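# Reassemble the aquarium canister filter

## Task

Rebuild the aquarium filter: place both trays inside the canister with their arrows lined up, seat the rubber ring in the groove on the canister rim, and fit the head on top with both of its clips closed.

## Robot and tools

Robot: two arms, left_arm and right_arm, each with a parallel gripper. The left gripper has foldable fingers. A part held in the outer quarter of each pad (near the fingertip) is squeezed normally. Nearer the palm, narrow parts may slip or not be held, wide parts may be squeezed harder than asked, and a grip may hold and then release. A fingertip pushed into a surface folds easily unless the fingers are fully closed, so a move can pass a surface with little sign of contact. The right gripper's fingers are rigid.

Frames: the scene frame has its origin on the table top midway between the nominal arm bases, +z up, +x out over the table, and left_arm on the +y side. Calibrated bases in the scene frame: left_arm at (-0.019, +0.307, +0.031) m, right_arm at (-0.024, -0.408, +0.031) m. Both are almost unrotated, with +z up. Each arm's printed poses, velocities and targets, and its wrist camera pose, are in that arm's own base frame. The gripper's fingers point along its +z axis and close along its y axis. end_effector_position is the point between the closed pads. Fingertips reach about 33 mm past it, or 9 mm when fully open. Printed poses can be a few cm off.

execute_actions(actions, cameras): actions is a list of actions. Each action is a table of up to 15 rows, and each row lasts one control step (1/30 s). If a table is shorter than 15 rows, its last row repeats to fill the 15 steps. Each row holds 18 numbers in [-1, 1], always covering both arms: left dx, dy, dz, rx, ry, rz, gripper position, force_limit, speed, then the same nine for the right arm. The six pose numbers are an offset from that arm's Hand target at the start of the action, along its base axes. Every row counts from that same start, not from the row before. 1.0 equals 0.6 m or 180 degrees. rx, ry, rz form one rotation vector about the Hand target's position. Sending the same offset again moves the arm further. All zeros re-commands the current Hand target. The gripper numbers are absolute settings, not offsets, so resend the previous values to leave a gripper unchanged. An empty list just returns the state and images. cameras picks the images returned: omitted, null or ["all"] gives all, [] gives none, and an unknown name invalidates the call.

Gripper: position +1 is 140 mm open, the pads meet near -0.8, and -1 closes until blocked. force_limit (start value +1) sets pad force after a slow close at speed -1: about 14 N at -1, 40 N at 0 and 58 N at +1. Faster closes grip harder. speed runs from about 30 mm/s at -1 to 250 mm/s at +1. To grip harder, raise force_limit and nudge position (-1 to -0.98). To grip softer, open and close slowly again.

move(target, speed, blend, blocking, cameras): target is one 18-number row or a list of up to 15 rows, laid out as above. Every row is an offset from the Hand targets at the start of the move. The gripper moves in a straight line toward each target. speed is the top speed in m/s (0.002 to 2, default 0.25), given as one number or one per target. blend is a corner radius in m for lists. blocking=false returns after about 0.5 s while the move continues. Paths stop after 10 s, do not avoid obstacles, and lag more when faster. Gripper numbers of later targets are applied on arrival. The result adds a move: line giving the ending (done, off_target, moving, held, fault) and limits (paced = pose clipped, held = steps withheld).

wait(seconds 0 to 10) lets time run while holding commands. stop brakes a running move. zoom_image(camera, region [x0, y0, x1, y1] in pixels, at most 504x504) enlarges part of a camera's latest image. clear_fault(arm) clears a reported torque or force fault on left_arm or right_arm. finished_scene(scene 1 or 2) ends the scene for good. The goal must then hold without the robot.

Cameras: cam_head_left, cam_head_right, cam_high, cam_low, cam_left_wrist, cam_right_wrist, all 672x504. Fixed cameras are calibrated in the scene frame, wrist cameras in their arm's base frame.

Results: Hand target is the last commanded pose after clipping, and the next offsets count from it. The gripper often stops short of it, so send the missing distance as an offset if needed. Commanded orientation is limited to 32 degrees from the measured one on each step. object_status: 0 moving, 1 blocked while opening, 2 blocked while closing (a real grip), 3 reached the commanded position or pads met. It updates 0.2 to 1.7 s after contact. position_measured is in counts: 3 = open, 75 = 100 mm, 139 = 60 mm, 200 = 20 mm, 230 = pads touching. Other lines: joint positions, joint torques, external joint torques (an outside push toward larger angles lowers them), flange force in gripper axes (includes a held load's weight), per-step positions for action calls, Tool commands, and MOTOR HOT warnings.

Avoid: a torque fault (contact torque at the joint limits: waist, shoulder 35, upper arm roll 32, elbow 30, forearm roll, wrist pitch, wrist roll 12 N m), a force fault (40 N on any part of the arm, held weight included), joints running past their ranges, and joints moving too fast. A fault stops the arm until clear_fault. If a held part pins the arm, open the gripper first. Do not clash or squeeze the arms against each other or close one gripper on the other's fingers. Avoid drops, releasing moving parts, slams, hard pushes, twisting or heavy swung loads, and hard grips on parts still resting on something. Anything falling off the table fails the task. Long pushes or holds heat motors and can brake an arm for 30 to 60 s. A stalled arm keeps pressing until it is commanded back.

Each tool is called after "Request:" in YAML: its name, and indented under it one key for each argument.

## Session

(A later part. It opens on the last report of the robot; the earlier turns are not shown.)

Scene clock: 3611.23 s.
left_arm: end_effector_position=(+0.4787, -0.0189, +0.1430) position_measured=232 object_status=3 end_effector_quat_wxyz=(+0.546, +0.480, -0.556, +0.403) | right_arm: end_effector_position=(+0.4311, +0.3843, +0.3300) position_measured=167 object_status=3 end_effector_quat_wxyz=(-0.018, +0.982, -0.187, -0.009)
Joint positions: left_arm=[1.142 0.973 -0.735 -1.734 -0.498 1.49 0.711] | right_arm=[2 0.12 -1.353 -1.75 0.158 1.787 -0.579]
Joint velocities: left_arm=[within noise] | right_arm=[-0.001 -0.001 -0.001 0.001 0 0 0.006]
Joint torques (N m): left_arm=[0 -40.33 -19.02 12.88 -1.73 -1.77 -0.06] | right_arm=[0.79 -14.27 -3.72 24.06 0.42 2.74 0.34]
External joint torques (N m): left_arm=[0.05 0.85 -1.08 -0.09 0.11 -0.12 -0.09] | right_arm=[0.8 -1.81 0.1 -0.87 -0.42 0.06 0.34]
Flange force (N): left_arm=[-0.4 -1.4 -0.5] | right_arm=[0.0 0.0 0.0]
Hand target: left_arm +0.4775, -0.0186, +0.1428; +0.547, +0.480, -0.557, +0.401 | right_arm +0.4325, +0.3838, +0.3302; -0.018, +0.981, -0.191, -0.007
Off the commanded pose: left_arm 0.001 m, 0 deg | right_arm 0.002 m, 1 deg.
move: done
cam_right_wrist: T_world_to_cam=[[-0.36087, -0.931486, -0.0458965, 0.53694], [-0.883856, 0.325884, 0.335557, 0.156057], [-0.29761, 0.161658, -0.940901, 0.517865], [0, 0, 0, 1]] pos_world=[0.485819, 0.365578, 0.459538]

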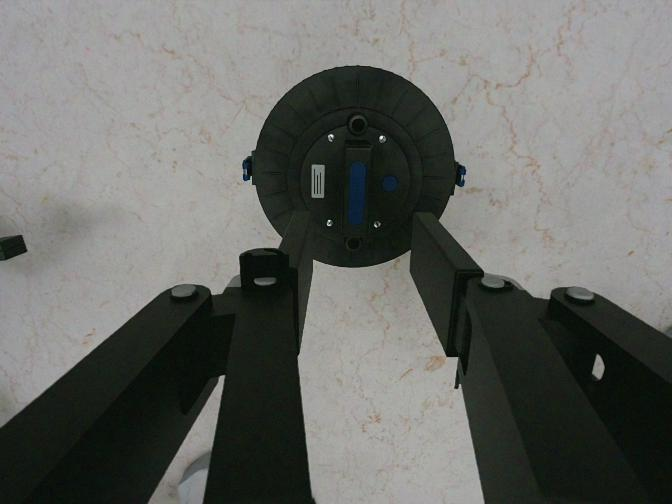

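Request:
move:
  target:
    - [0.022,-0.258,-0.105,0,0,-0.05,-0.2,-1,-0.5,0,0,-0.1,0,0,0,-0.3,0,-0.5]
    - [0.022,-0.258,-0.105,0,0,-0.05,-0.2,-1,-0.5,0.001,0.001,-0.206,0,0,0,-0.3,0,-0.5]
    - [0.022,-0.258,-0.105,0,0,-0.05,-0.2,-1,-0.5,0.001,0.001,-0.206,0,0,0,-1,0,-1]
  speed: 0.1
  cameras: ["cam_right_wrist","cam_left_wrist"]

Scene clock: 3627.40 s.
left_arm: end_effector_position=(+0.4898, -0.1738, +0.0813) position_measured=154 object_status=3 end_effector_quat_wxyz=(+0.578, +0.434, -0.592, +0.356) | right_arm: end_effector_position=(+0.4328, +0.3844, +0.2066) position_measured=202 object_status=0 end_effector_quat_wxyz=(-0.017, +0.981, -0.193, -0.007)
Joint positions: left_arm=[0.839 1.124 -0.732 -1.685 -0.497 1.648 0.715] | right_arm=[1.868 0.24 -1.224 -1.989 0.297 2.071 -0.67]
Joint torques (N m): left_arm=[0.17 -40.79 -20.84 11.11 -1.66 -1.27 0.14] | right_arm=[-0.54 -20.1 -6.71 23.12 0.59 3.02 -0.27]
External joint torques (N m): left_arm=[0.19 1.64 -1.08 0.02 -0.02 0.39 0.1] | right_arm=[-0.67 -1.17 0.43 -0.81 -0.15 0.35 -0.27]
Flange force (N): left_arm=[-2.2 -2.6 0.3] | right_arm=[-1.0 4.8 1.4]
Hand target: left_arm +0.4907, -0.1734, +0.0798; +0.577, +0.435, -0.593, +0.357 | right_arm +0.4331, +0.3844, +0.2066; -0.018, +0.981, -0.191, -0.007
Off the commanded pose: left_arm 0.002 m, 0 deg | right_arm 0.000 m, 0 deg.
move: done
cam_left_wrist: T_world_to_cam=[[-0.929582, 0.36237, 0.0675632, 0.519552], [0.0912157, 0.403722, -0.910323, 0.103275], [-0.357151, -0.840057, -0.408346, 0.205717], [0, 0, 0, 1]] pos_world=[0.547018, -0.0571509, 0.142915]
cam_right_wrist: T_world_to_cam=[[-0.372574, -0.92684, -0.0464352, 0.535348], [-0.881079, 0.337582, 0.331267, 0.1942], [-0.291355, 0.164334, -0.942394, 0.398895], [0, 0, 0, 1]] pos_world=[0.486782, 0.365071, 0.336444]
Images, in order (width x height): cam_left_wrist 672x504, cam_right_wrist 672x504.

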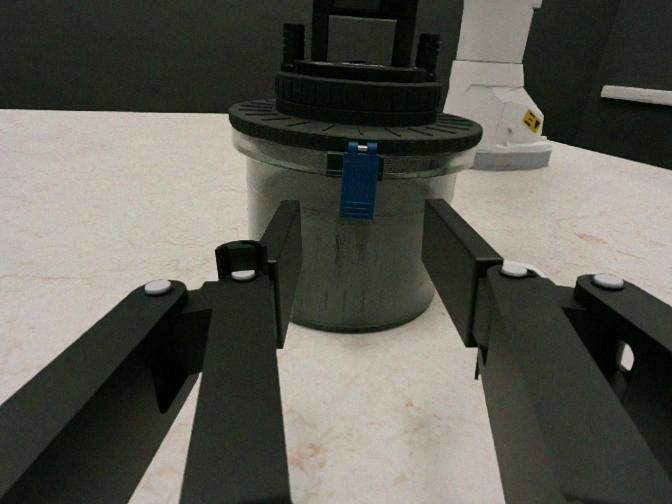

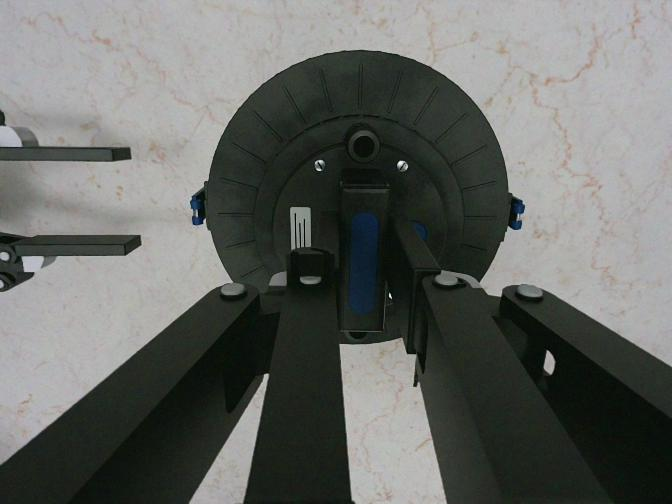

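Request:
move:
  target:
    - [-0.028,-0.069,0.0,0,0,0,-0.2,0,-0.5,0,0,0,0,0,0,-1,0,-1]
    - [-0.028,-0.069,0.0,0,0,0,-1,0,-1,0,0,0,0,0,0,-1,0,-1]
  speed: 0.05
  cameras: ["cam_right_wrist","cam_left_wrist"]

Scene clock: 3635.23 s.
left_arm: end_effector_position=(+0.4730, -0.2144, +0.0798) position_measured=232 object_status=0 end_effector_quat_wxyz=(+0.578, +0.435, -0.593, +0.355) | right_arm: end_effector_position=(+0.4328, +0.3844, +0.2066) position_measured=202 object_status=2 end_effector_quat_wxyz=(-0.017, +0.981, -0.193, -0.007)
Joint positions: left_arm=[0.834 1.101 -0.769 -1.795 -0.521 1.75 0.729] | right_arm=[1.868 0.24 -1.224 -1.989 0.297 2.071 -0.67]
Joint torques (N m): left_arm=[1.02 -38.55 -22.18 9.53 -1.49 -1.28 0.23] | right_arm=[-0.58 -20.14 -6.75 23.2 0.58 3 -0.26]
External joint torques (N m): left_arm=[1.13 1.43 -1.8 -0.44 -0.02 0.42 0.19] | right_arm=[-0.49 -1.12 0.6 -0.67 -0.15 0.34 -0.26]
Flange force (N): left_arm=[0.4 1.6 2.0] | right_arm=[-1.1 4.2 1.2]
Hand target: left_arm +0.4739, -0.2148, +0.0798; +0.577, +0.435, -0.593, +0.357 | right_arm +0.4331, +0.3844, +0.2066; -0.018, +0.981, -0.191, -0.007
Off the commanded pose: left_arm 0.001 m, 0 deg | right_arm 0.000 m, 0 deg.
move: done
cam_left_wrist: T_world_to_cam=[[-0.929082, 0.363255, 0.0696584, 0.518541], [0.0912194, 0.407547, -0.908617, 0.120443], [-0.358448, -0.837826, -0.41178, 0.166387], [0, 0, 0, 1]] pos_world=[0.530422, -0.0980454, 0.141831]
cam_right_wrist: T_world_to_cam=[[-0.372593, -0.92683, -0.0464908, 0.535372], [-0.881033, 0.337559, 0.331413, 0.194136], [-0.29147, 0.164442, -0.94234, 0.398893], [0, 0, 0, 1]] pos_world=[0.486782, 0.365072, 0.336443]
Images, in order (width x height): cam_left_wrist 672x504, cam_right_wrist 672x504.

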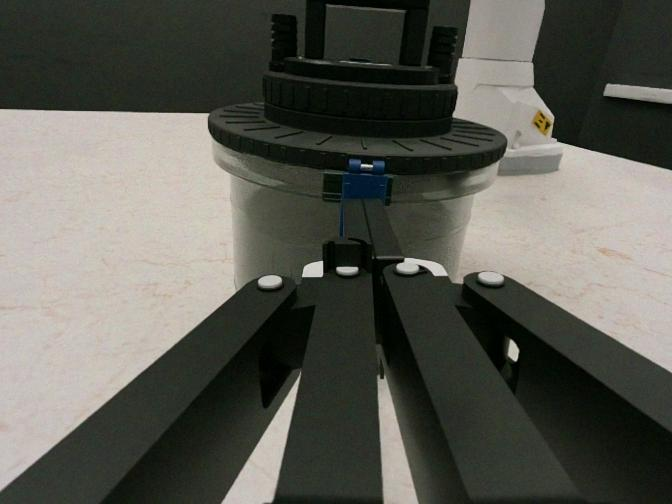

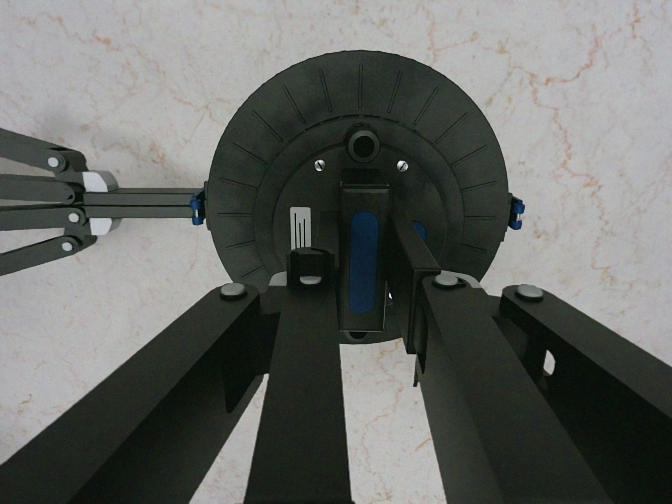

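Request:
move:
  target:
    - [0.006,0.0155,0.0,0,0,0,-0.2,0,-0.5,0,0,0,0,0,0,-1,0,-1]
    - [-0.0095,-0.023,-0.003,0,0,0,-0.2,0,-0.5,0,0,0,0,0,0,-1,0,-1]
    - [-0.0095,-0.023,-0.003,0,0,0,-1,0,-1,0,0,0,0,0,0,-1,0,-1]
  speed: 0.04
  cameras: ["cam_right_wrist","cam_left_wrist"]

Scene clock: 3643.23 s.
left_arm: end_effector_position=(+0.4686, -0.2281, +0.0779) position_measured=189 object_status=0 end_effector_quat_wxyz=(+0.577, +0.436, -0.593, +0.356) | right_arm: end_effector_position=(+0.4327, +0.3845, +0.2066) position_measured=202 object_status=2 end_effector_quat_wxyz=(-0.018, +0.981, -0.192, -0.007)
Joint positions: left_arm=[0.832 1.101 -0.783 -1.826 -0.528 1.789 0.734] | right_arm=[1.868 0.24 -1.224 -1.989 0.297 2.071 -0.671]
Joint torques (N m): left_arm=[0.87 -37.71 -22.25 9.02 -1.39 -1.46 0.18] | right_arm=[-0.51 -20.08 -6.91 23.12 0.87 3.02 -0.15]
External joint torques (N m): left_arm=[0.77 1.71 -1.62 -0.74 0.02 0.22 0.14] | right_arm=[-0.46 -0.95 0.43 -0.9 0.14 0.33 -0.14]
Flange force (N): left_arm=[0.0 1.4 2.2] | right_arm=[-1.2 4.0 1.9]
Hand target: left_arm +0.4682, -0.2286, +0.0780; +0.577, +0.435, -0.593, +0.357 | right_arm +0.4331, +0.3844, +0.2066; -0.018, +0.981, -0.191, -0.007
Off the commanded pose: left_arm 0.001 m, 0 deg | right_arm 0.000 m, 0 deg.
move: done
cam_left_wrist: T_world_to_cam=[[-0.930385, 0.360099, 0.068643, 0.519516], [0.0912639, 0.408885, -0.908011, 0.124934], [-0.355041, -0.838535, -0.413285, 0.150865], [0, 0, 0, 1]] pos_world=[0.525511, -0.111655, 0.14013]
cam_right_wrist: T_world_to_cam=[[-0.371095, -0.927429, -0.0465133, 0.535021], [-0.881596, 0.336137, 0.33136, 0.194797], [-0.291678, 0.163972, -0.942357, 0.399112], [0, 0, 0, 1]] pos_world=[0.486688, 0.365272, 0.336443]
Images, in order (width x height): cam_left_wrist 672x504, cam_right_wrist 672x504.

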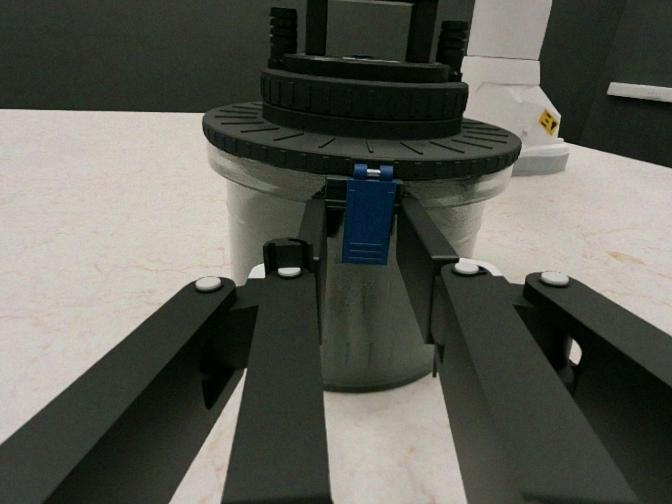

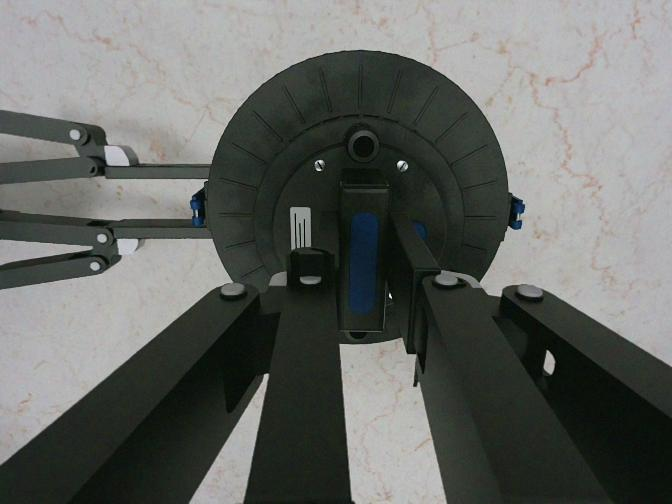

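Request:
wait:
  seconds: 0.5
  cameras: ["cam_right_wrist","cam_left_wrist"]

Scene clock: 3647.47 s.
left_arm: end_effector_position=(+0.4685, -0.2281, +0.0779) position_measured=189 object_status=2 end_effector_quat_wxyz=(+0.577, +0.436, -0.593, +0.356) | right_arm: end_effector_position=(+0.4327, +0.3845, +0.2066) position_measured=202 object_status=2 end_effector_quat_wxyz=(-0.018, +0.981, -0.192, -0.007)
Joint positions: left_arm=[0.832 1.101 -0.783 -1.826 -0.528 1.789 0.734] | right_arm=[1.868 0.24 -1.224 -1.989 0.297 2.071 -0.671]
Joint torques (N m): left_arm=[0.77 -37.67 -22.22 8.98 -1.24 -1.71 0.21] | right_arm=[-0.49 -20.07 -6.89 23.16 0.85 3.01 -0.15]
External joint torques (N m): left_arm=[0.63 1.64 -1.71 -0.72 0.16 -0.03 0.17] | right_arm=[-0.31 -0.95 0.57 -0.88 0.12 0.3 -0.15]
Flange force (N): left_arm=[0.0 1.1 1.6] | right_arm=[-1.5 4.1 1.8]
Hand target: left_arm +0.4682, -0.2286, +0.0780; +0.577, +0.435, -0.593, +0.357 | right_arm +0.4331, +0.3844, +0.2066; -0.018, +0.981, -0.191, -0.007
Tool commands: left_gripper/position=-1.0 left_gripper/force_limit=+0.0 left_gripper/speed=-1.0 right_gripper/position=-1.0 right_gripper/force_limit=+0.0 right_gripper/speed=-1.0
Off the commanded pose: left_arm 0.001 m, 0 deg | right_arm 0.000 m, 0 deg.
wait: 0.50 s; at rest from the start
cam_left_wrist: T_world_to_cam=[[-0.930385, 0.360102, 0.068637, 0.519516], [0.09127, 0.408883, -0.908011, 0.12493], [-0.355041, -0.838535, -0.413285, 0.150865], [0, 0, 0, 1]] pos_world=[0.525511, -0.111655, 0.14013]
cam_right_wrist: T_world_to_cam=[[-0.371014, -0.92746, -0.0465454, 0.535003], [-0.881631, 0.336051, 0.331357, 0.194847], [-0.291679, 0.163974, -0.942357, 0.399111], [0, 0, 0, 1]] pos_world=[0.486689, 0.365272, 0.336443]
Images, in order (width x height): cam_left_wrist 672x504, cam_right_wrist 672x504.

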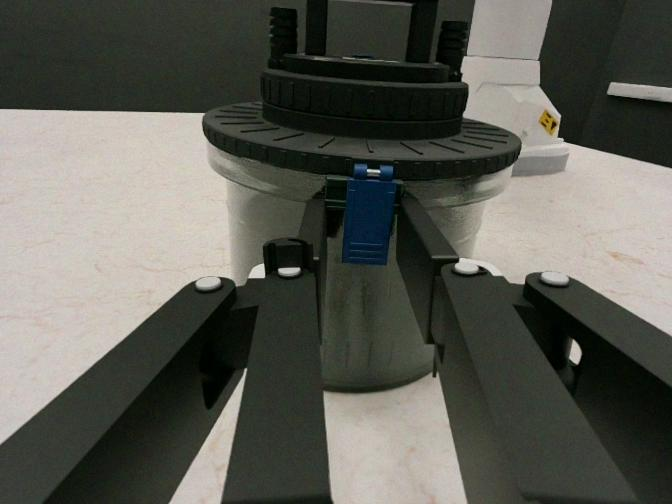

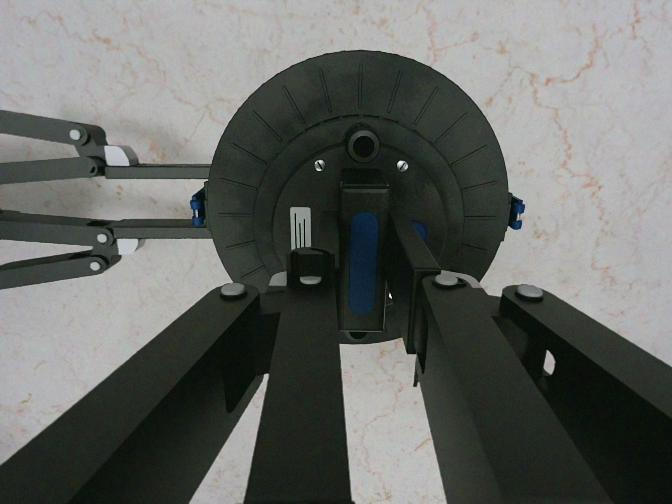

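Request:
move:
  target:
    - [0,0,0.0,0,0,0,-0.3,0,-0.5,0,0,0,0,0,0,-1,0,-1]
    - [0.005,0.0115,-0.01,0,0,0,-0.3,0,-0.5,0,0,0,0,0,0,-1,0,-1]
    - [0.005,0.0115,-0.01,0,0,0,-1,0,-1,0,0,0,0,0,0,-1,0,-1]
  speed: 0.04
  cameras: []

Request:
wait:
  seconds: 1.5
  cameras: ["cam_left_wrist"]

Scene clock: 3665.93 s.
left_arm: end_effector_position=(+0.4709, -0.2213, +0.0728) position_measured=205 object_status=2 end_effector_quat_wxyz=(+0.576, +0.434, -0.593, +0.358) | right_arm: end_effector_position=(+0.4334, +0.3838, +0.2066) position_measured=202 object_status=2 end_effector_quat_wxyz=(-0.018, +0.981, -0.193, -0.007)
Joint positions: left_arm=[0.831 1.117 -0.773 -1.803 -0.518 1.774 0.74] | right_arm=[1.866 0.24 -1.224 -1.989 0.297 2.071 -0.672]
Joint velocities: left_arm=[-0.001 0 0 0 0 0 0.004] | right_arm=[within noise]
Joint torques (N m): left_arm=[-0.68 -37.93 -21.91 9.79 -1.91 -1.21 -0.13] | right_arm=[0.29 -20.19 -6.39 23.49 0.74 2.76 -0.27]
External joint torques (N m): left_arm=[-0.61 1.77 -1.33 0.24 -0.48 0.49 -0.17] | right_arm=[0.36 -1.14 0.95 -0.46 0 0.08 -0.27]
Flange force (N): left_arm=[-2.3 -5.2 1.4] | right_arm=[-2.9 4.7 0.0]
Hand target: left_arm +0.4712, -0.2217, +0.0720; +0.577, +0.435, -0.593, +0.357 | right_arm +0.4331, +0.3844, +0.2066; -0.018, +0.981, -0.191, -0.007
Off the commanded pose: left_arm 0.001 m, 0 deg | right_arm 0.001 m, 0 deg.
move: done

Scene clock: 3667.43 s.
left_arm: end_effector_position=(+0.4709, -0.2213, +0.0728) position_measured=205 object_status=2 end_effector_quat_wxyz=(+0.576, +0.433, -0.593, +0.358) | right_arm: end_effector_position=(+0.4334, +0.3838, +0.2066) position_measured=202 object_status=2 end_effector_quat_wxyz=(-0.018, +0.981, -0.193, -0.007)
Joint positions: left_arm=[0.831 1.117 -0.772 -1.803 -0.518 1.774 0.742] | right_arm=[1.866 0.24 -1.224 -1.989 0.297 2.071 -0.672]
Joint torques (N m): left_arm=[-0.6 -37.92 -21.93 9.75 -1.92 -1.2 -0.13] | right_arm=[0.26 -20.22 -6.43 23.39 0.71 2.77 -0.38]
External joint torques (N m): left_arm=[-0.48 1.89 -1.28 0.17 -0.49 0.51 -0.17] | right_arm=[0.26 -1.15 0.84 -0.57 -0.03 0.09 -0.38]
Flange force (N): left_arm=[-2.4 -4.9 1.4] | right_arm=[-2.6 5.0 0.2]
Hand target: left_arm +0.4712, -0.2217, +0.0720; +0.577, +0.435, -0.593, +0.357 | right_arm +0.4331, +0.3844, +0.2066; -0.018, +0.981, -0.191, -0.007
Tool commands: left_gripper/position=-1.0 left_gripper/force_limit=+0.0 left_gripper/speed=-1.0 right_gripper/position=-1.0 right_gripper/force_limit=+0.0 right_gripper/speed=-1.0
Off the commanded pose: left_arm 0.001 m, 0 deg | right_arm 0.001 m, 0 deg.
wait: 1.50 s; at rest by 0.17 s
cam_left_wrist: T_world_to_cam=[[-0.930703, 0.360463, 0.0621238, 0.520366], [0.0957851, 0.404094, -0.909689, 0.114337], [-0.353013, -0.840699, -0.410618, 0.153704], [0, 0, 0, 1]] pos_world=[0.527613, -0.104557, 0.134798]

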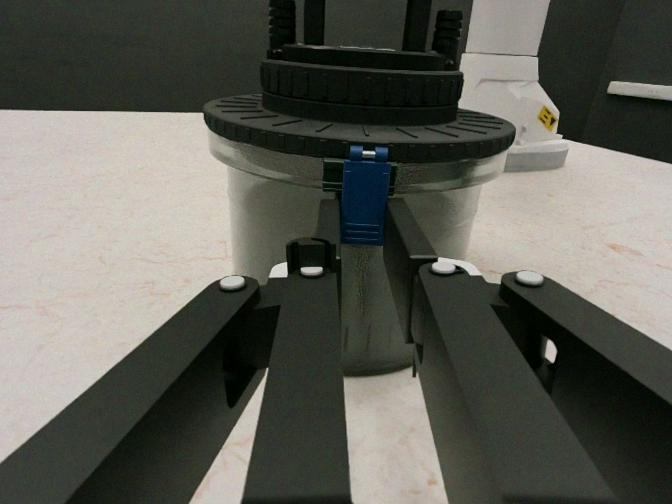

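Request:
move:
  target:
    - [0,0,0.0,0,0,0,-1,0,-1,0,0,-0.022,0,0,0,-1,0,-1]
    - [0,0,-0.02,0,0,0,-1,0,-1,0,0,-0.022,0,0,0,-1,0,-1]
    - [-0.0075,-0.0185,-0.02,0,0,0,-1,0,-1,0,0,-0.022,0,0,0,-1,0,-1]
  speed: 0.03
  cameras: ["cam_left_wrist","cam_right_wrist"]

Request:
zoom_image:
  camera: "cam_right_wrist"
  region: [150, 150, 250, 250]

Scene clock: 3673.90 s.
left_arm: end_effector_position=(+0.4715, -0.2210, +0.0729) position_measured=205 object_status=2 end_effector_quat_wxyz=(+0.576, +0.433, -0.593, +0.359) | right_arm: end_effector_position=(+0.4340, +0.3839, +0.2066) position_measured=202 object_status=2 end_effector_quat_wxyz=(-0.020, +0.981, -0.195, -0.009)
Joint positions: left_arm=[0.831 1.117 -0.772 -1.802 -0.518 1.774 0.742] | right_arm=[1.858 0.24 -1.219 -1.988 0.304 2.07 -0.675]
Joint torques (N m): left_arm=[-0.76 -37.91 -21.66 8.97 -1.46 -1.23 -0.15] | right_arm=[-0.16 -20.27 -7.23 23.32 0.89 2.99 -0.05]
External joint torques (N m): left_arm=[-0.92 1.93 -1.21 -0.75 -0.04 0.45 -0.19] | right_arm=[-0.24 -1.17 -0.06 -0.62 0.15 0.32 -0.04]
External joint torques when the fault began: right_arm=[-0.94 5.4 3.11 -8.99 0.86 1.97 -0.18]
Flange force (N): left_arm=[-2.0 -2.6 3.0] | right_arm=[-3.1 6.6 0.0]
Flange force when the fault began (N): right_arm=[6.1 -6.0 32.7]
Hand target: left_arm +0.4712, -0.2217, +0.0720; +0.577, +0.435, -0.593, +0.357 (not the last commanded pose) | right_arm +0.4340, +0.3839, +0.2066; -0.020, +0.981, -0.195, -0.009 (not the last commanded pose)
Tool commands: left_gripper/position=-1.0 left_gripper/force_limit=+0.0 left_gripper/speed=-1.0 right_gripper/position=-1.0 right_gripper/force_limit=+0.003922 right_gripper/speed=-1.0
Off the commanded pose: left_arm 0.018 m, 0 deg | right_arm 0.013 m, 1 deg.
FORCE FAULT: contact force on the right arm reached its limit, and that arm stopped. The contact can be on any part of that arm, not only on its tool. That arm's remaining commands of this call were not run. That arm is still stopped at the end of this call. While its stop runs, that arm takes no new command, but execute_actions still moves its gripper.
CLEAR FAULT: the right arm stays stopped (Reflex) until you call clear_fault(arm="right_arm").
move: fault (right_arm), off_target (left_arm; braked at the fault stop of right_arm); path passed 0 of 3 targets
cam_left_wrist: T_world_to_cam=[[-0.930993, 0.35986, 0.0612598, 0.520923], [0.0965224, 0.404525, -0.909419, 0.113877], [-0.352045, -0.84075, -0.411344, 0.153752], [0, 0, 0, 1]] pos_world=[0.528111, -0.104259, 0.134896]
cam_right_wrist: T_world_to_cam=[[-0.376049, -0.925215, -0.0506384, 0.537156], [-0.878598, 0.338673, 0.3367, 0.192728], [-0.29437, 0.171106, -0.940249, 0.397565], [0, 0, 0, 1]] pos_world=[0.488358, 0.363687, 0.336119]

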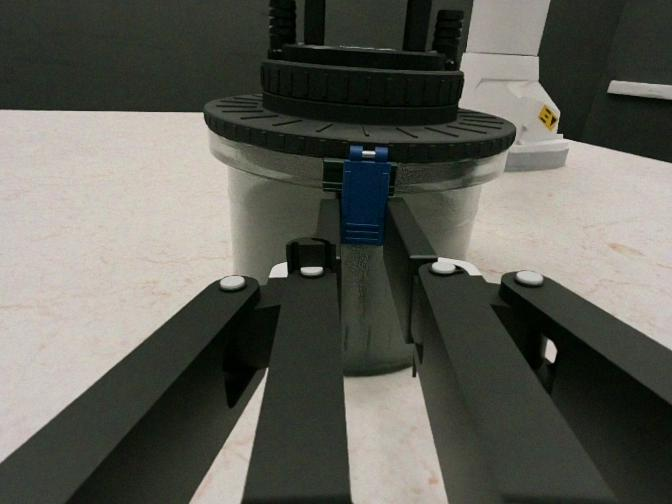

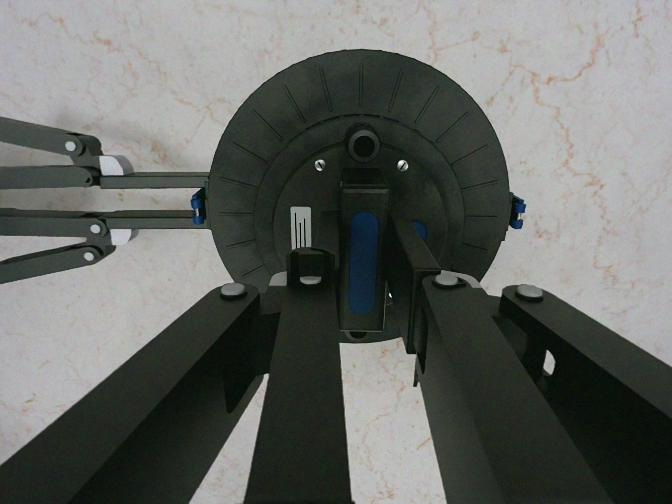

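Scaled by 5.040 from the camera's image (finer frame: 960x720).

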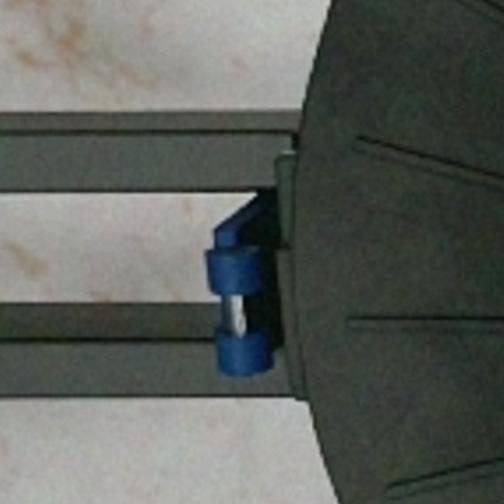

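Request:
clear_fault:
  arm: "right_arm"
  cameras: []

Request:
move:
  target:
    - [0,0,0.0,0,0,0,-1,0,-1,0,0,-0.013,0,0,0,-1,0.003922,-1]
    - [0,0,-0.017,0,0,0,-1,0,-1,0,0,-0.013,0,0,0,-1,0.003922,-1]
    - [-0.0075,-0.0185,-0.017,0,0,0,-1,0,-1,0,0,-0.013,0,0,0,-1,0.003922,-1]
  speed: 0.02
  cameras: ["cam_left_wrist","cam_right_wrist"]

Request:
zoom_image:
  camera: "cam_right_wrist"
  region: [150, 150, 250, 250]

Scene clock: 3681.63 s.
left_arm: end_effector_position=(+0.4716, -0.2210, +0.0729) position_measured=205 object_status=2 end_effector_quat_wxyz=(+0.576, +0.433, -0.593, +0.359) | right_arm: end_effector_position=(+0.4340, +0.3839, +0.2066) position_measured=202 object_status=2 end_effector_quat_wxyz=(-0.020, +0.981, -0.195, -0.009)
Joint positions: left_arm=[0.831 1.117 -0.772 -1.802 -0.518 1.774 0.742] | right_arm=[1.858 0.24 -1.219 -1.988 0.304 2.07 -0.675]
Joint torques (N m): left_arm=[-0.8 -37.9 -21.63 9.04 -1.57 -1.23 -0.16] | right_arm=[-0.11 -20.26 -7.16 23.27 0.88 2.97 -0.04]
External joint torques (N m): left_arm=[-0.82 1.84 -1.1 -0.58 -0.14 0.46 -0.2] | right_arm=[-0.07 -1.07 0.13 -0.72 0.13 0.28 -0.04]
Flange force (N): left_arm=[-2.0 -2.8 2.7] | right_arm=[-3.4 6.6 0.3]
Hand target: left_arm +0.4712, -0.2217, +0.0720; +0.577, +0.435, -0.593, +0.357 (not the last commanded pose) | right_arm +0.4340, +0.3839, +0.2066; -0.020, +0.981, -0.195, -0.009 (not the last commanded pose)
Tool commands: left_gripper/position=-1.0 left_gripper/force_limit=+0.0 left_gripper/speed=-1.0 right_gripper/position=-1.0 right_gripper/force_limit=+0.003922 right_gripper/speed=-1.0
Off the commanded pose: left_arm 0.018 m, 0 deg | right_arm 0.013 m, 1 deg.
FORCE FAULT, CONTINUED: the right arm's stop, for the force fault that an earlier result reported, is over. The call counts as one of the actions that you can send in this scene. That arm's target is now where it stood when the stop ended, not its last command. That arm accepts commands again.
CLEAR FAULT: your call cleared the right arm's force fault. If the contact force or a joint's load stays at its limit, that arm stops again.

Scene clock: 3683.67 s.
left_arm: end_effector_position=(+0.4705, -0.2248, +0.0720) position_measured=205 object_status=2 end_effector_quat_wxyz=(+0.577, +0.429, -0.592, +0.364) | right_arm: end_effector_position=(+0.4346, +0.3841, +0.2066) position_measured=202 object_status=2 end_effector_quat_wxyz=(-0.023, +0.980, -0.196, -0.012)
Joint positions: left_arm=[0.817 1.116 -0.76 -1.802 -0.537 1.771 0.765] | right_arm=[1.85 0.24 -1.215 -1.987 0.311 2.07 -0.679]
Joint velocities: left_arm=[-0.002 -0.001 0.001 0 -0.001 0 0.005] | right_arm=[within noise]
Joint torques (N m): left_arm=[-7.64 -34.02 -19.69 4.2 0.05 1.84 -0.24] | right_arm=[-1.23 -13.81 -3.51 15.92 1.82 5.08 -0.2]
External joint torques (N m): left_arm=[-7.6 5.8 0.62 -5.37 1.48 3.59 -0.27] | right_arm=[-1.32 5.39 3.61 -7.91 1.07 2.44 -0.2]
Flange force (N): left_arm=[-12.4 -3.8 19.0] | right_arm=[10.3 -12.5 33.7]
Hand target: left_arm +0.4667, -0.2328, +0.0618; +0.577, +0.435, -0.593, +0.357 | right_arm +0.4340, +0.3839, +0.1988; -0.020, +0.981, -0.195, -0.009
Off the commanded pose: left_arm 0.013 m, 1 deg | right_arm 0.008 m, 0 deg.
move: off_target (left_arm, right_arm)
cam_left_wrist: T_world_to_cam=[[-0.93185, 0.359064, 0.052241, 0.522137], [0.0999692, 0.392468, -0.914317, 0.110751], [-0.348801, -0.846783, -0.401617, 0.146291], [0, 0, 0, 1]] pos_world=[0.526508, -0.107069, 0.132738]
cam_right_wrist: T_world_to_cam=[[-0.378745, -0.923894, -0.0545166, 0.539017], [-0.876486, 0.339149, 0.341688, 0.191048], [-0.297194, 0.177196, -0.938231, 0.396161], [0, 0, 0, 1]] pos_world=[0.489338, 0.363002, 0.335797]

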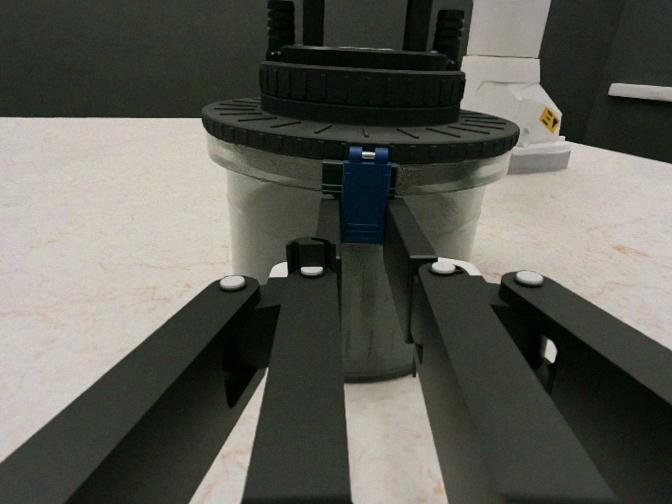

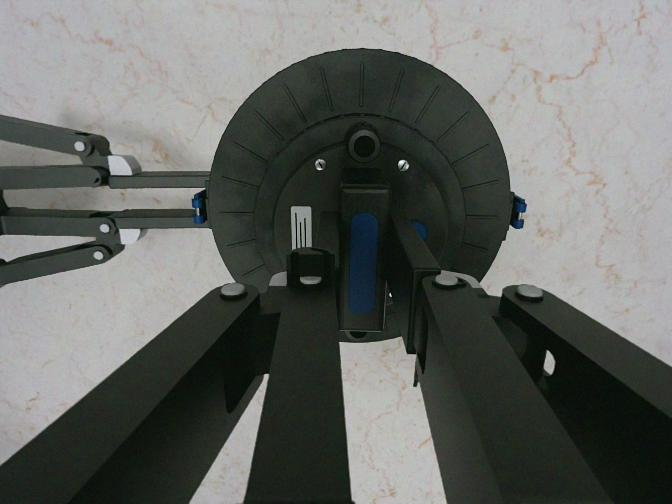

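Scaled by 5.040 from the camera's image (finer frame: 960x720).

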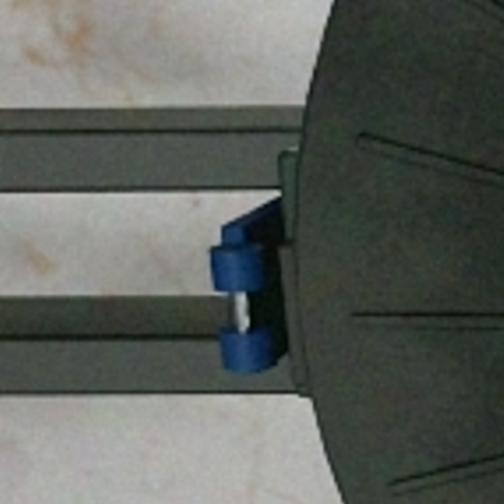

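Request:
move:
  target:
    - [0.0063,0.0133,0.017,0,0,0,-1,0,-1,0,0,0.013,0,0,0,-1,0.003922,-1]
    - [0.0063,0.0133,0.017,0,0,0,-0.2,0,-0.5,0,0,0.013,0,0,0,-0.4,0.0,-0.5]
    - [0.06,0.25,0.05,0,0,0,-0.2,0,-0.5,0,0,0.23,0,0,0,-0.4,0,-0.5]
  speed: [0.03,0.1,0.1]
  cameras: ["cam_left_wrist","cam_right_wrist"]

Scene clock: 3746.63 s.
left_arm: end_effector_position=(+0.5042, -0.0831, +0.0922) position_measured=154 object_status=3 end_effector_quat_wxyz=(+0.574, +0.435, -0.593, +0.359) | right_arm: end_effector_position=(+0.4343, +0.3855, +0.3367) position_measured=179 object_status=3 end_effector_quat_wxyz=(-0.022, +0.981, -0.191, -0.009)
Joint positions: left_arm=[0.88 1.146 -0.671 -1.502 -0.455 1.451 0.703] | right_arm=[1.97 0.12 -1.329 -1.731 0.163 1.778 -0.574]
Joint velocities: left_arm=[-0.002 0.001 0 0.002 0 -0.004 -0.003] | right_arm=[0.002 -0.001 -0.002 0 0.001 -0.005 0.004]
Joint torques (N m): left_arm=[-0.07 -43.93 -19.01 13.3 -1.91 -1.91 -0.09] | right_arm=[0.89 -14.62 -3.98 24.85 0.46 2.36 0.16]
External joint torques (N m): left_arm=[0.2 2.02 -0.85 0.42 0 -0.28 -0.13] | right_arm=[0.65 -1.53 -0.43 -0.02 -0.41 -0.33 0.17]
Flange force (N): left_arm=[-3.8 -6.0 -4.5] | right_arm=[0.0 0.0 0.0]
Hand target: left_arm +0.5027, -0.0828, +0.0918; +0.577, +0.435, -0.593, +0.357 | right_arm +0.4340, +0.3839, +0.3368; -0.020, +0.981, -0.195, -0.009
Off the commanded pose: left_arm 0.002 m, 0 deg | right_arm 0.002 m, 0 deg.
move: done
cam_left_wrist: T_world_to_cam=[[-0.932415, 0.356176, 0.0611681, 0.500838], [0.0955781, 0.406272, -0.90874, 0.0731121], [-0.348522, -0.841476, -0.412857, 0.287495], [0, 0, 0, 1]] pos_world=[0.560199, 0.0338305, 0.154499]
cam_right_wrist: T_world_to_cam=[[-0.369447, -0.927638, -0.0547522, 0.544801], [-0.881459, 0.331184, 0.336671, 0.152799], [-0.294176, 0.172644, -0.940029, 0.518834], [0, 0, 0, 1]] pos_world=[0.488589, 0.3652, 0.466105]

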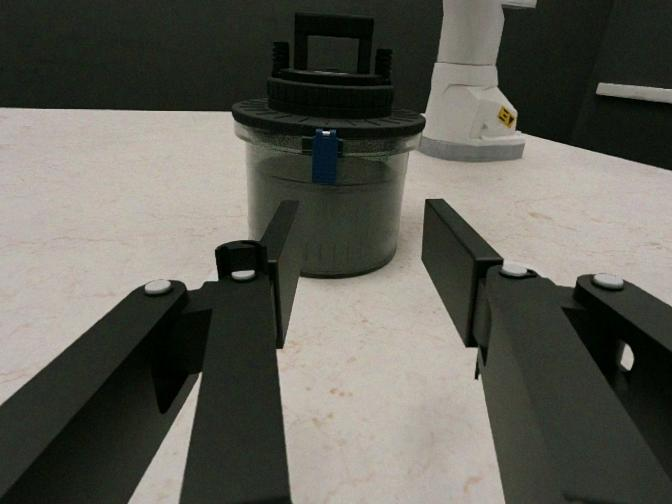

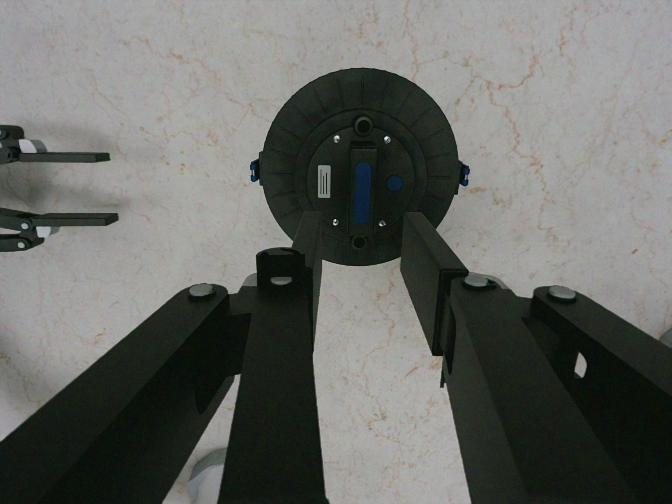

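Request:
zoom_image:
  camera: "cam_left_wrist"
  region: [220, 85, 440, 200]

Scaled by 2.291 from the camera's image (finer frame: 960x720).

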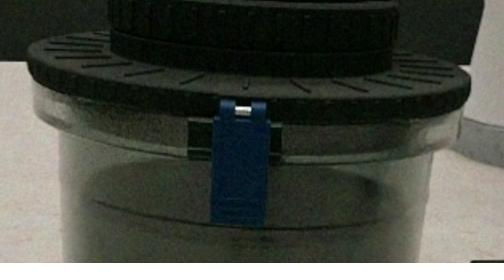

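Request:
move:
  target:
    - [0.0,-0.06,-0.078,0,0,0,-0.2,0,-0.5,0,0,0.0,0,0,0,-0.4,0.0,-0.5]
  speed: 0.1
  cameras: ["cam_left_wrist"]

Request:
zoom_image:
  camera: "cam_left_wrist"
  region: [210, 40, 340, 150]

Request:
zoom_image:
  camera: "cam_left_wrist"
  region: [330, 40, 460, 150]

Scene clock: 3759.07 s.
left_arm: end_effector_position=(+0.5022, -0.1198, +0.0474) position_measured=154 object_status=3 end_effector_quat_wxyz=(+0.580, +0.434, -0.590, +0.356) | right_arm: end_effector_position=(+0.4342, +0.3854, +0.3367) position_measured=179 object_status=3 end_effector_quat_wxyz=(-0.022, +0.981, -0.192, -0.009)
Joint positions: left_arm=[0.816 1.226 -0.652 -1.492 -0.451 1.524 0.728] | right_arm=[1.97 0.12 -1.33 -1.731 0.163 1.777 -0.573]
Joint velocities: left_arm=[-0.002 0.003 0 0 -0.001 0.002 0.005] | right_arm=[within noise]
Joint torques (N m): left_arm=[0.4 -44.3 -19.29 12 -1.5 -1.3 0.36] | right_arm=[0.82 -14.55 -3.76 24.59 0.5 2.44 0.24]
External joint torques (N m): left_arm=[0.57 1.56 -1.02 0.3 0.26 0.41 0.32] | right_arm=[1.02 -1.22 0.22 -0.19 -0.34 -0.23 0.25]
Flange force (N): left_arm=[-3.1 -2.9 -1.2] | right_arm=[0.0 0.0 0.0]
Hand target: left_arm +0.5027, -0.1188, +0.0450; +0.577, +0.435, -0.593, +0.357 | right_arm +0.4340, +0.3839, +0.3368; -0.020, +0.981, -0.195, -0.009
Off the commanded pose: left_arm 0.003 m, 0 deg | right_arm 0.001 m, 0 deg.
move: done
cam_left_wrist: T_world_to_cam=[[-0.929774, 0.3612, 0.0711011, 0.513656], [0.0867872, 0.402764, -0.91118, 0.0515988], [-0.357756, -0.841021, -0.405827, 0.241801], [0, 0, 0, 1]] pos_world=[0.559611, -0.00295533, 0.108624]

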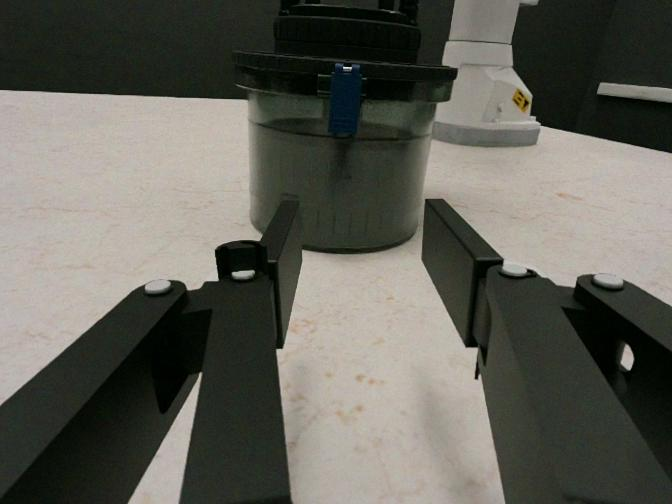

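Scaled by 3.877 from the camera's image (finer frame: 960x720).

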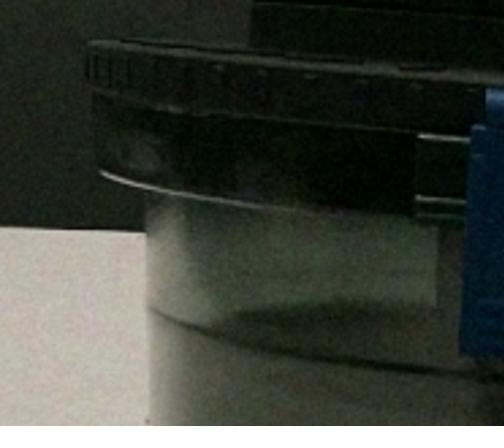

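Scaled by 3.877 from the camera's image (finer frame: 960x720).

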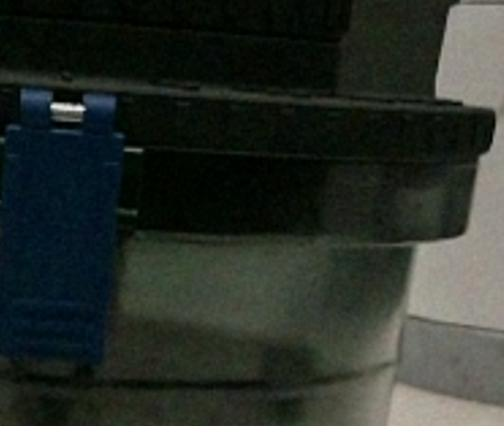

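Request:
zoom_image:
  camera: "cam_left_wrist"
  region: [305, 55, 385, 145]

Scaled by 5.600 from the camera's image (finer frame: 960x720).

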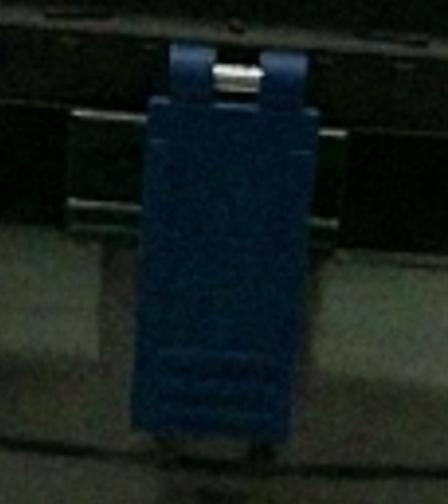

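Request:
move:
  target:
    - [-0.025,-0.08,0.045,0,0,0,-0.3,-1,-0.5,0,0,0.0,0,0,0,-0.4,0.0,-0.5]
    - [-0.0525,-0.171,0.045,0,0,0,-0.3,-1,-0.5,0,0,0.0,0,0,0,-0.4,0.0,-0.5]
    - [-0.0525,-0.171,0.045,0,0,0,-1,-1,-1,0,0,0.0,0,0,0,-0.4,0.0,-0.5]
  speed: [0.1,0.05,0.05]
  cameras: []

Request:
wait:
  seconds: 1.5
  cameras: ["cam_left_wrist","cam_right_wrist"]

Scene clock: 3804.33 s.
left_arm: end_effector_position=(+0.4707, -0.2209, +0.0719) position_measured=203 object_status=0 end_effector_quat_wxyz=(+0.577, +0.435, -0.593, +0.355) | right_arm: end_effector_position=(+0.4342, +0.3853, +0.3368) position_measured=179 object_status=3 end_effector_quat_wxyz=(-0.022, +0.981, -0.192, -0.009)
Joint positions: left_arm=[0.809 1.101 -0.749 -1.798 -0.539 1.761 0.751] | right_arm=[1.971 0.12 -1.33 -1.731 0.163 1.777 -0.573]
Joint velocities: left_arm=[0.001 0 0 0.001 0.001 0.002 0.005] | right_arm=[within noise]
Joint torques (N m): left_arm=[0.93 -38.63 -21.65 9.39 -1.48 -1.47 -0.02] | right_arm=[0.76 -14.49 -3.74 24.63 0.56 2.45 0.27]
External joint torques (N m): left_arm=[0.9 1.4 -1.82 -0.53 -0.06 0.26 -0.06] | right_arm=[0.67 -1.33 -0.04 -0.29 -0.31 -0.25 0.28]
Flange force (N): left_arm=[0.7 1.1 1.9] | right_arm=[0.0 0.0 0.0]
Hand target: left_arm +0.4712, -0.2214, +0.0720; +0.577, +0.435, -0.593, +0.357 | right_arm +0.4340, +0.3839, +0.3368; -0.020, +0.981, -0.195, -0.009
Off the commanded pose: left_arm 0.001 m, 0 deg | right_arm 0.001 m, 0 deg.
move: done

Scene clock: 3805.83 s.
left_arm: end_effector_position=(+0.4707, -0.2209, +0.0719) position_measured=203 object_status=2 end_effector_quat_wxyz=(+0.577, +0.434, -0.593, +0.356) | right_arm: end_effector_position=(+0.4342, +0.3853, +0.3368) position_measured=179 object_status=3 end_effector_quat_wxyz=(-0.022, +0.981, -0.192, -0.009)
Joint positions: left_arm=[0.809 1.101 -0.749 -1.798 -0.539 1.761 0.752] | right_arm=[1.971 0.12 -1.33 -1.731 0.163 1.777 -0.573]
Joint torques (N m): left_arm=[0.96 -38.59 -21.62 9.41 -1.43 -1.47 0.12] | right_arm=[0.76 -14.38 -3.69 24.59 0.54 2.44 0.29]
External joint torques (N m): left_arm=[0.86 1.56 -1.78 -0.6 -0.01 0.24 0.08] | right_arm=[0.97 -1.01 0.31 -0.29 -0.3 -0.26 0.29]
Flange force (N): left_arm=[0.2 1.1 1.9] | right_arm=[0.0 0.0 0.0]
Hand target: left_arm +0.4712, -0.2214, +0.0720; +0.577, +0.435, -0.593, +0.357 | right_arm +0.4340, +0.3839, +0.3368; -0.020, +0.981, -0.195, -0.009
Tool commands: left_gripper/position=-1.0 left_gripper/force_limit=-1.0 left_gripper/speed=-1.0 right_gripper/position=-0.4 right_gripper/force_limit=+0.0 right_gripper/speed=-0.5
Off the commanded pose: left_arm 0.001 m, 0 deg | right_arm 0.001 m, 0 deg.
wait: 1.50 s; at rest by 0.17 s
cam_left_wrist: T_world_to_cam=[[-0.92951, 0.36263, 0.0671643, 0.519618], [0.0933232, 0.407467, -0.908439, 0.115084], [-0.356794, -0.838135, -0.412586, 0.15603], [0, 0, 0, 1]] pos_world=[0.52792, -0.104548, 0.134023]
cam_right_wrist: T_world_to_cam=[[-0.370578, -0.927215, -0.0542596, 0.544792], [-0.880954, 0.332379, 0.336816, 0.152042], [-0.294266, 0.172617, -0.940006, 0.5191], [0, 0, 0, 1]] pos_world=[0.488584, 0.364998, 0.466307]

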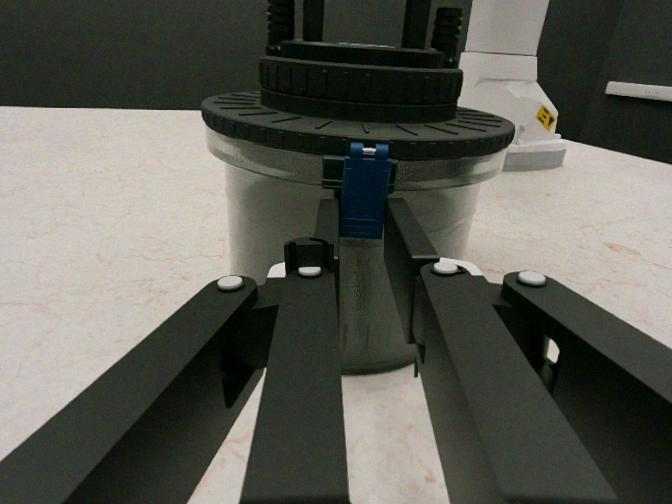

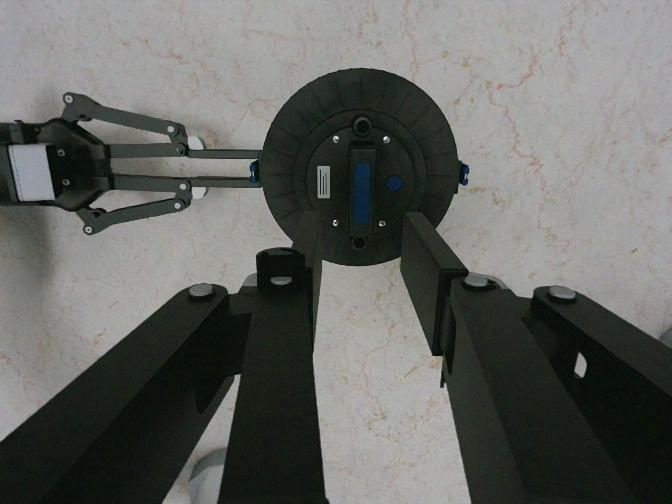

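Pull outward 6 mm gently.

Request:
move:
  target: [0.004,0.0095,0,0,0,0,-1,-1,-1,0,0,0.0,0,0,0,-0.4,0.0,-0.5]
  speed: 0.02
  cameras: ["cam_left_wrist","cam_right_wrist"]

Request:
zoom_image:
  camera: "cam_right_wrist"
  region: [220, 120, 300, 210]

Scene clock: 3811.47 s.
left_arm: end_effector_position=(+0.4728, -0.2185, +0.0719) position_measured=203 object_status=2 end_effector_quat_wxyz=(+0.577, +0.434, -0.593, +0.357) | right_arm: end_effector_position=(+0.4342, +0.3853, +0.3368) position_measured=179 object_status=3 end_effector_quat_wxyz=(-0.022, +0.981, -0.192, -0.009)
Joint positions: left_arm=[0.809 1.104 -0.746 -1.789 -0.538 1.755 0.752] | right_arm=[1.971 0.12 -1.33 -1.731 0.163 1.777 -0.573]
Joint velocities: left_arm=[-0.001 0 0 0.002 0.001 -0.003 -0.001] | right_arm=[within noise]
Joint torques (N m): left_arm=[1.96 -39.2 -20.74 11.48 -1.64 -2.06 -0.01] | right_arm=[0.8 -14.47 -3.69 24.53 0.55 2.47 0.22]
External joint torques (N m): left_arm=[2.06 1.23 -0.73 1.43 -0.2 -0.33 -0.05] | right_arm=[0.65 -1.38 -0.05 -0.28 -0.31 -0.21 0.22]
Flange force (N): left_arm=[-1.8 -3.8 -4.6] | right_arm=[0.0 0.0 0.0]
Hand target: left_arm +0.4736, -0.2157, +0.0720; +0.577, +0.435, -0.593, +0.357 | right_arm +0.4340, +0.3839, +0.3368; -0.020, +0.981, -0.195, -0.009
Off the commanded pose: left_arm 0.003 m, 0 deg | right_arm 0.001 m, 0 deg.
move: done
cam_left_wrist: T_world_to_cam=[[-0.930309, 0.360868, 0.0655765, 0.520772], [0.0934574, 0.406119, -0.909029, 0.113591], [-0.354671, -0.839549, -0.411542, 0.157474], [0, 0, 0, 1]] pos_world=[0.529714, -0.101854, 0.133914]
cam_right_wrist: T_world_to_cam=[[-0.370659, -0.927185, -0.0542269, 0.544805], [-0.88092, 0.332465, 0.33682, 0.151992], [-0.294266, 0.172615, -0.940006, 0.5191], [0, 0, 0, 1]] pos_world=[0.488583, 0.364998, 0.466307]

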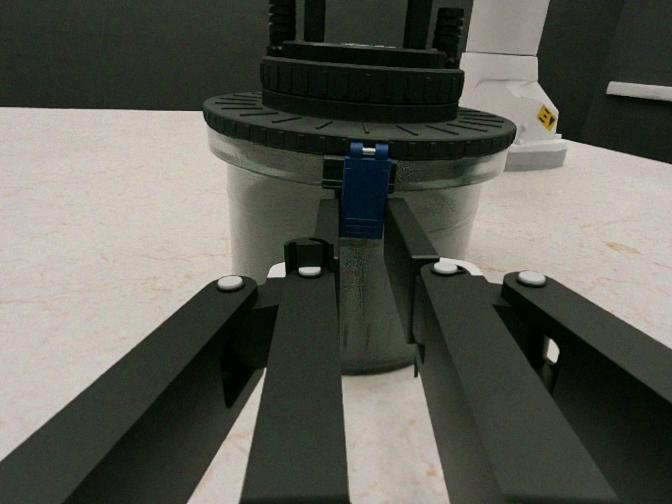

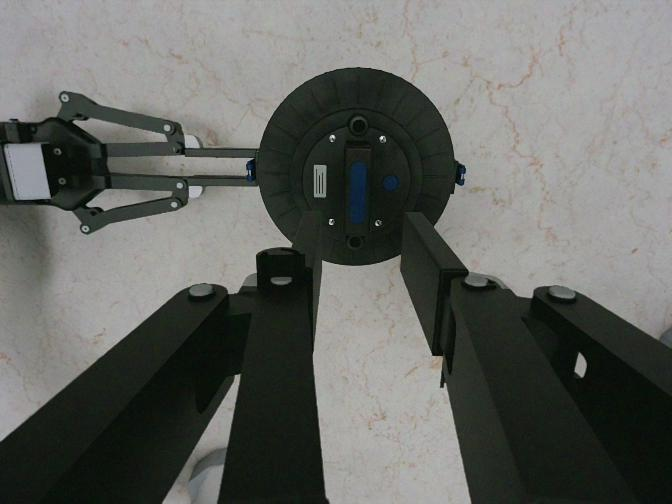

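Scaled by 5.600 from the camera's image (finer frame: 960x720).

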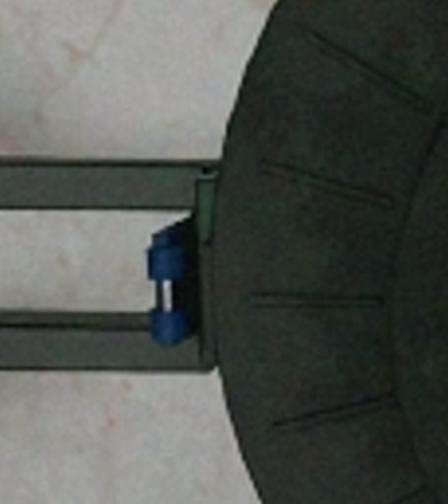

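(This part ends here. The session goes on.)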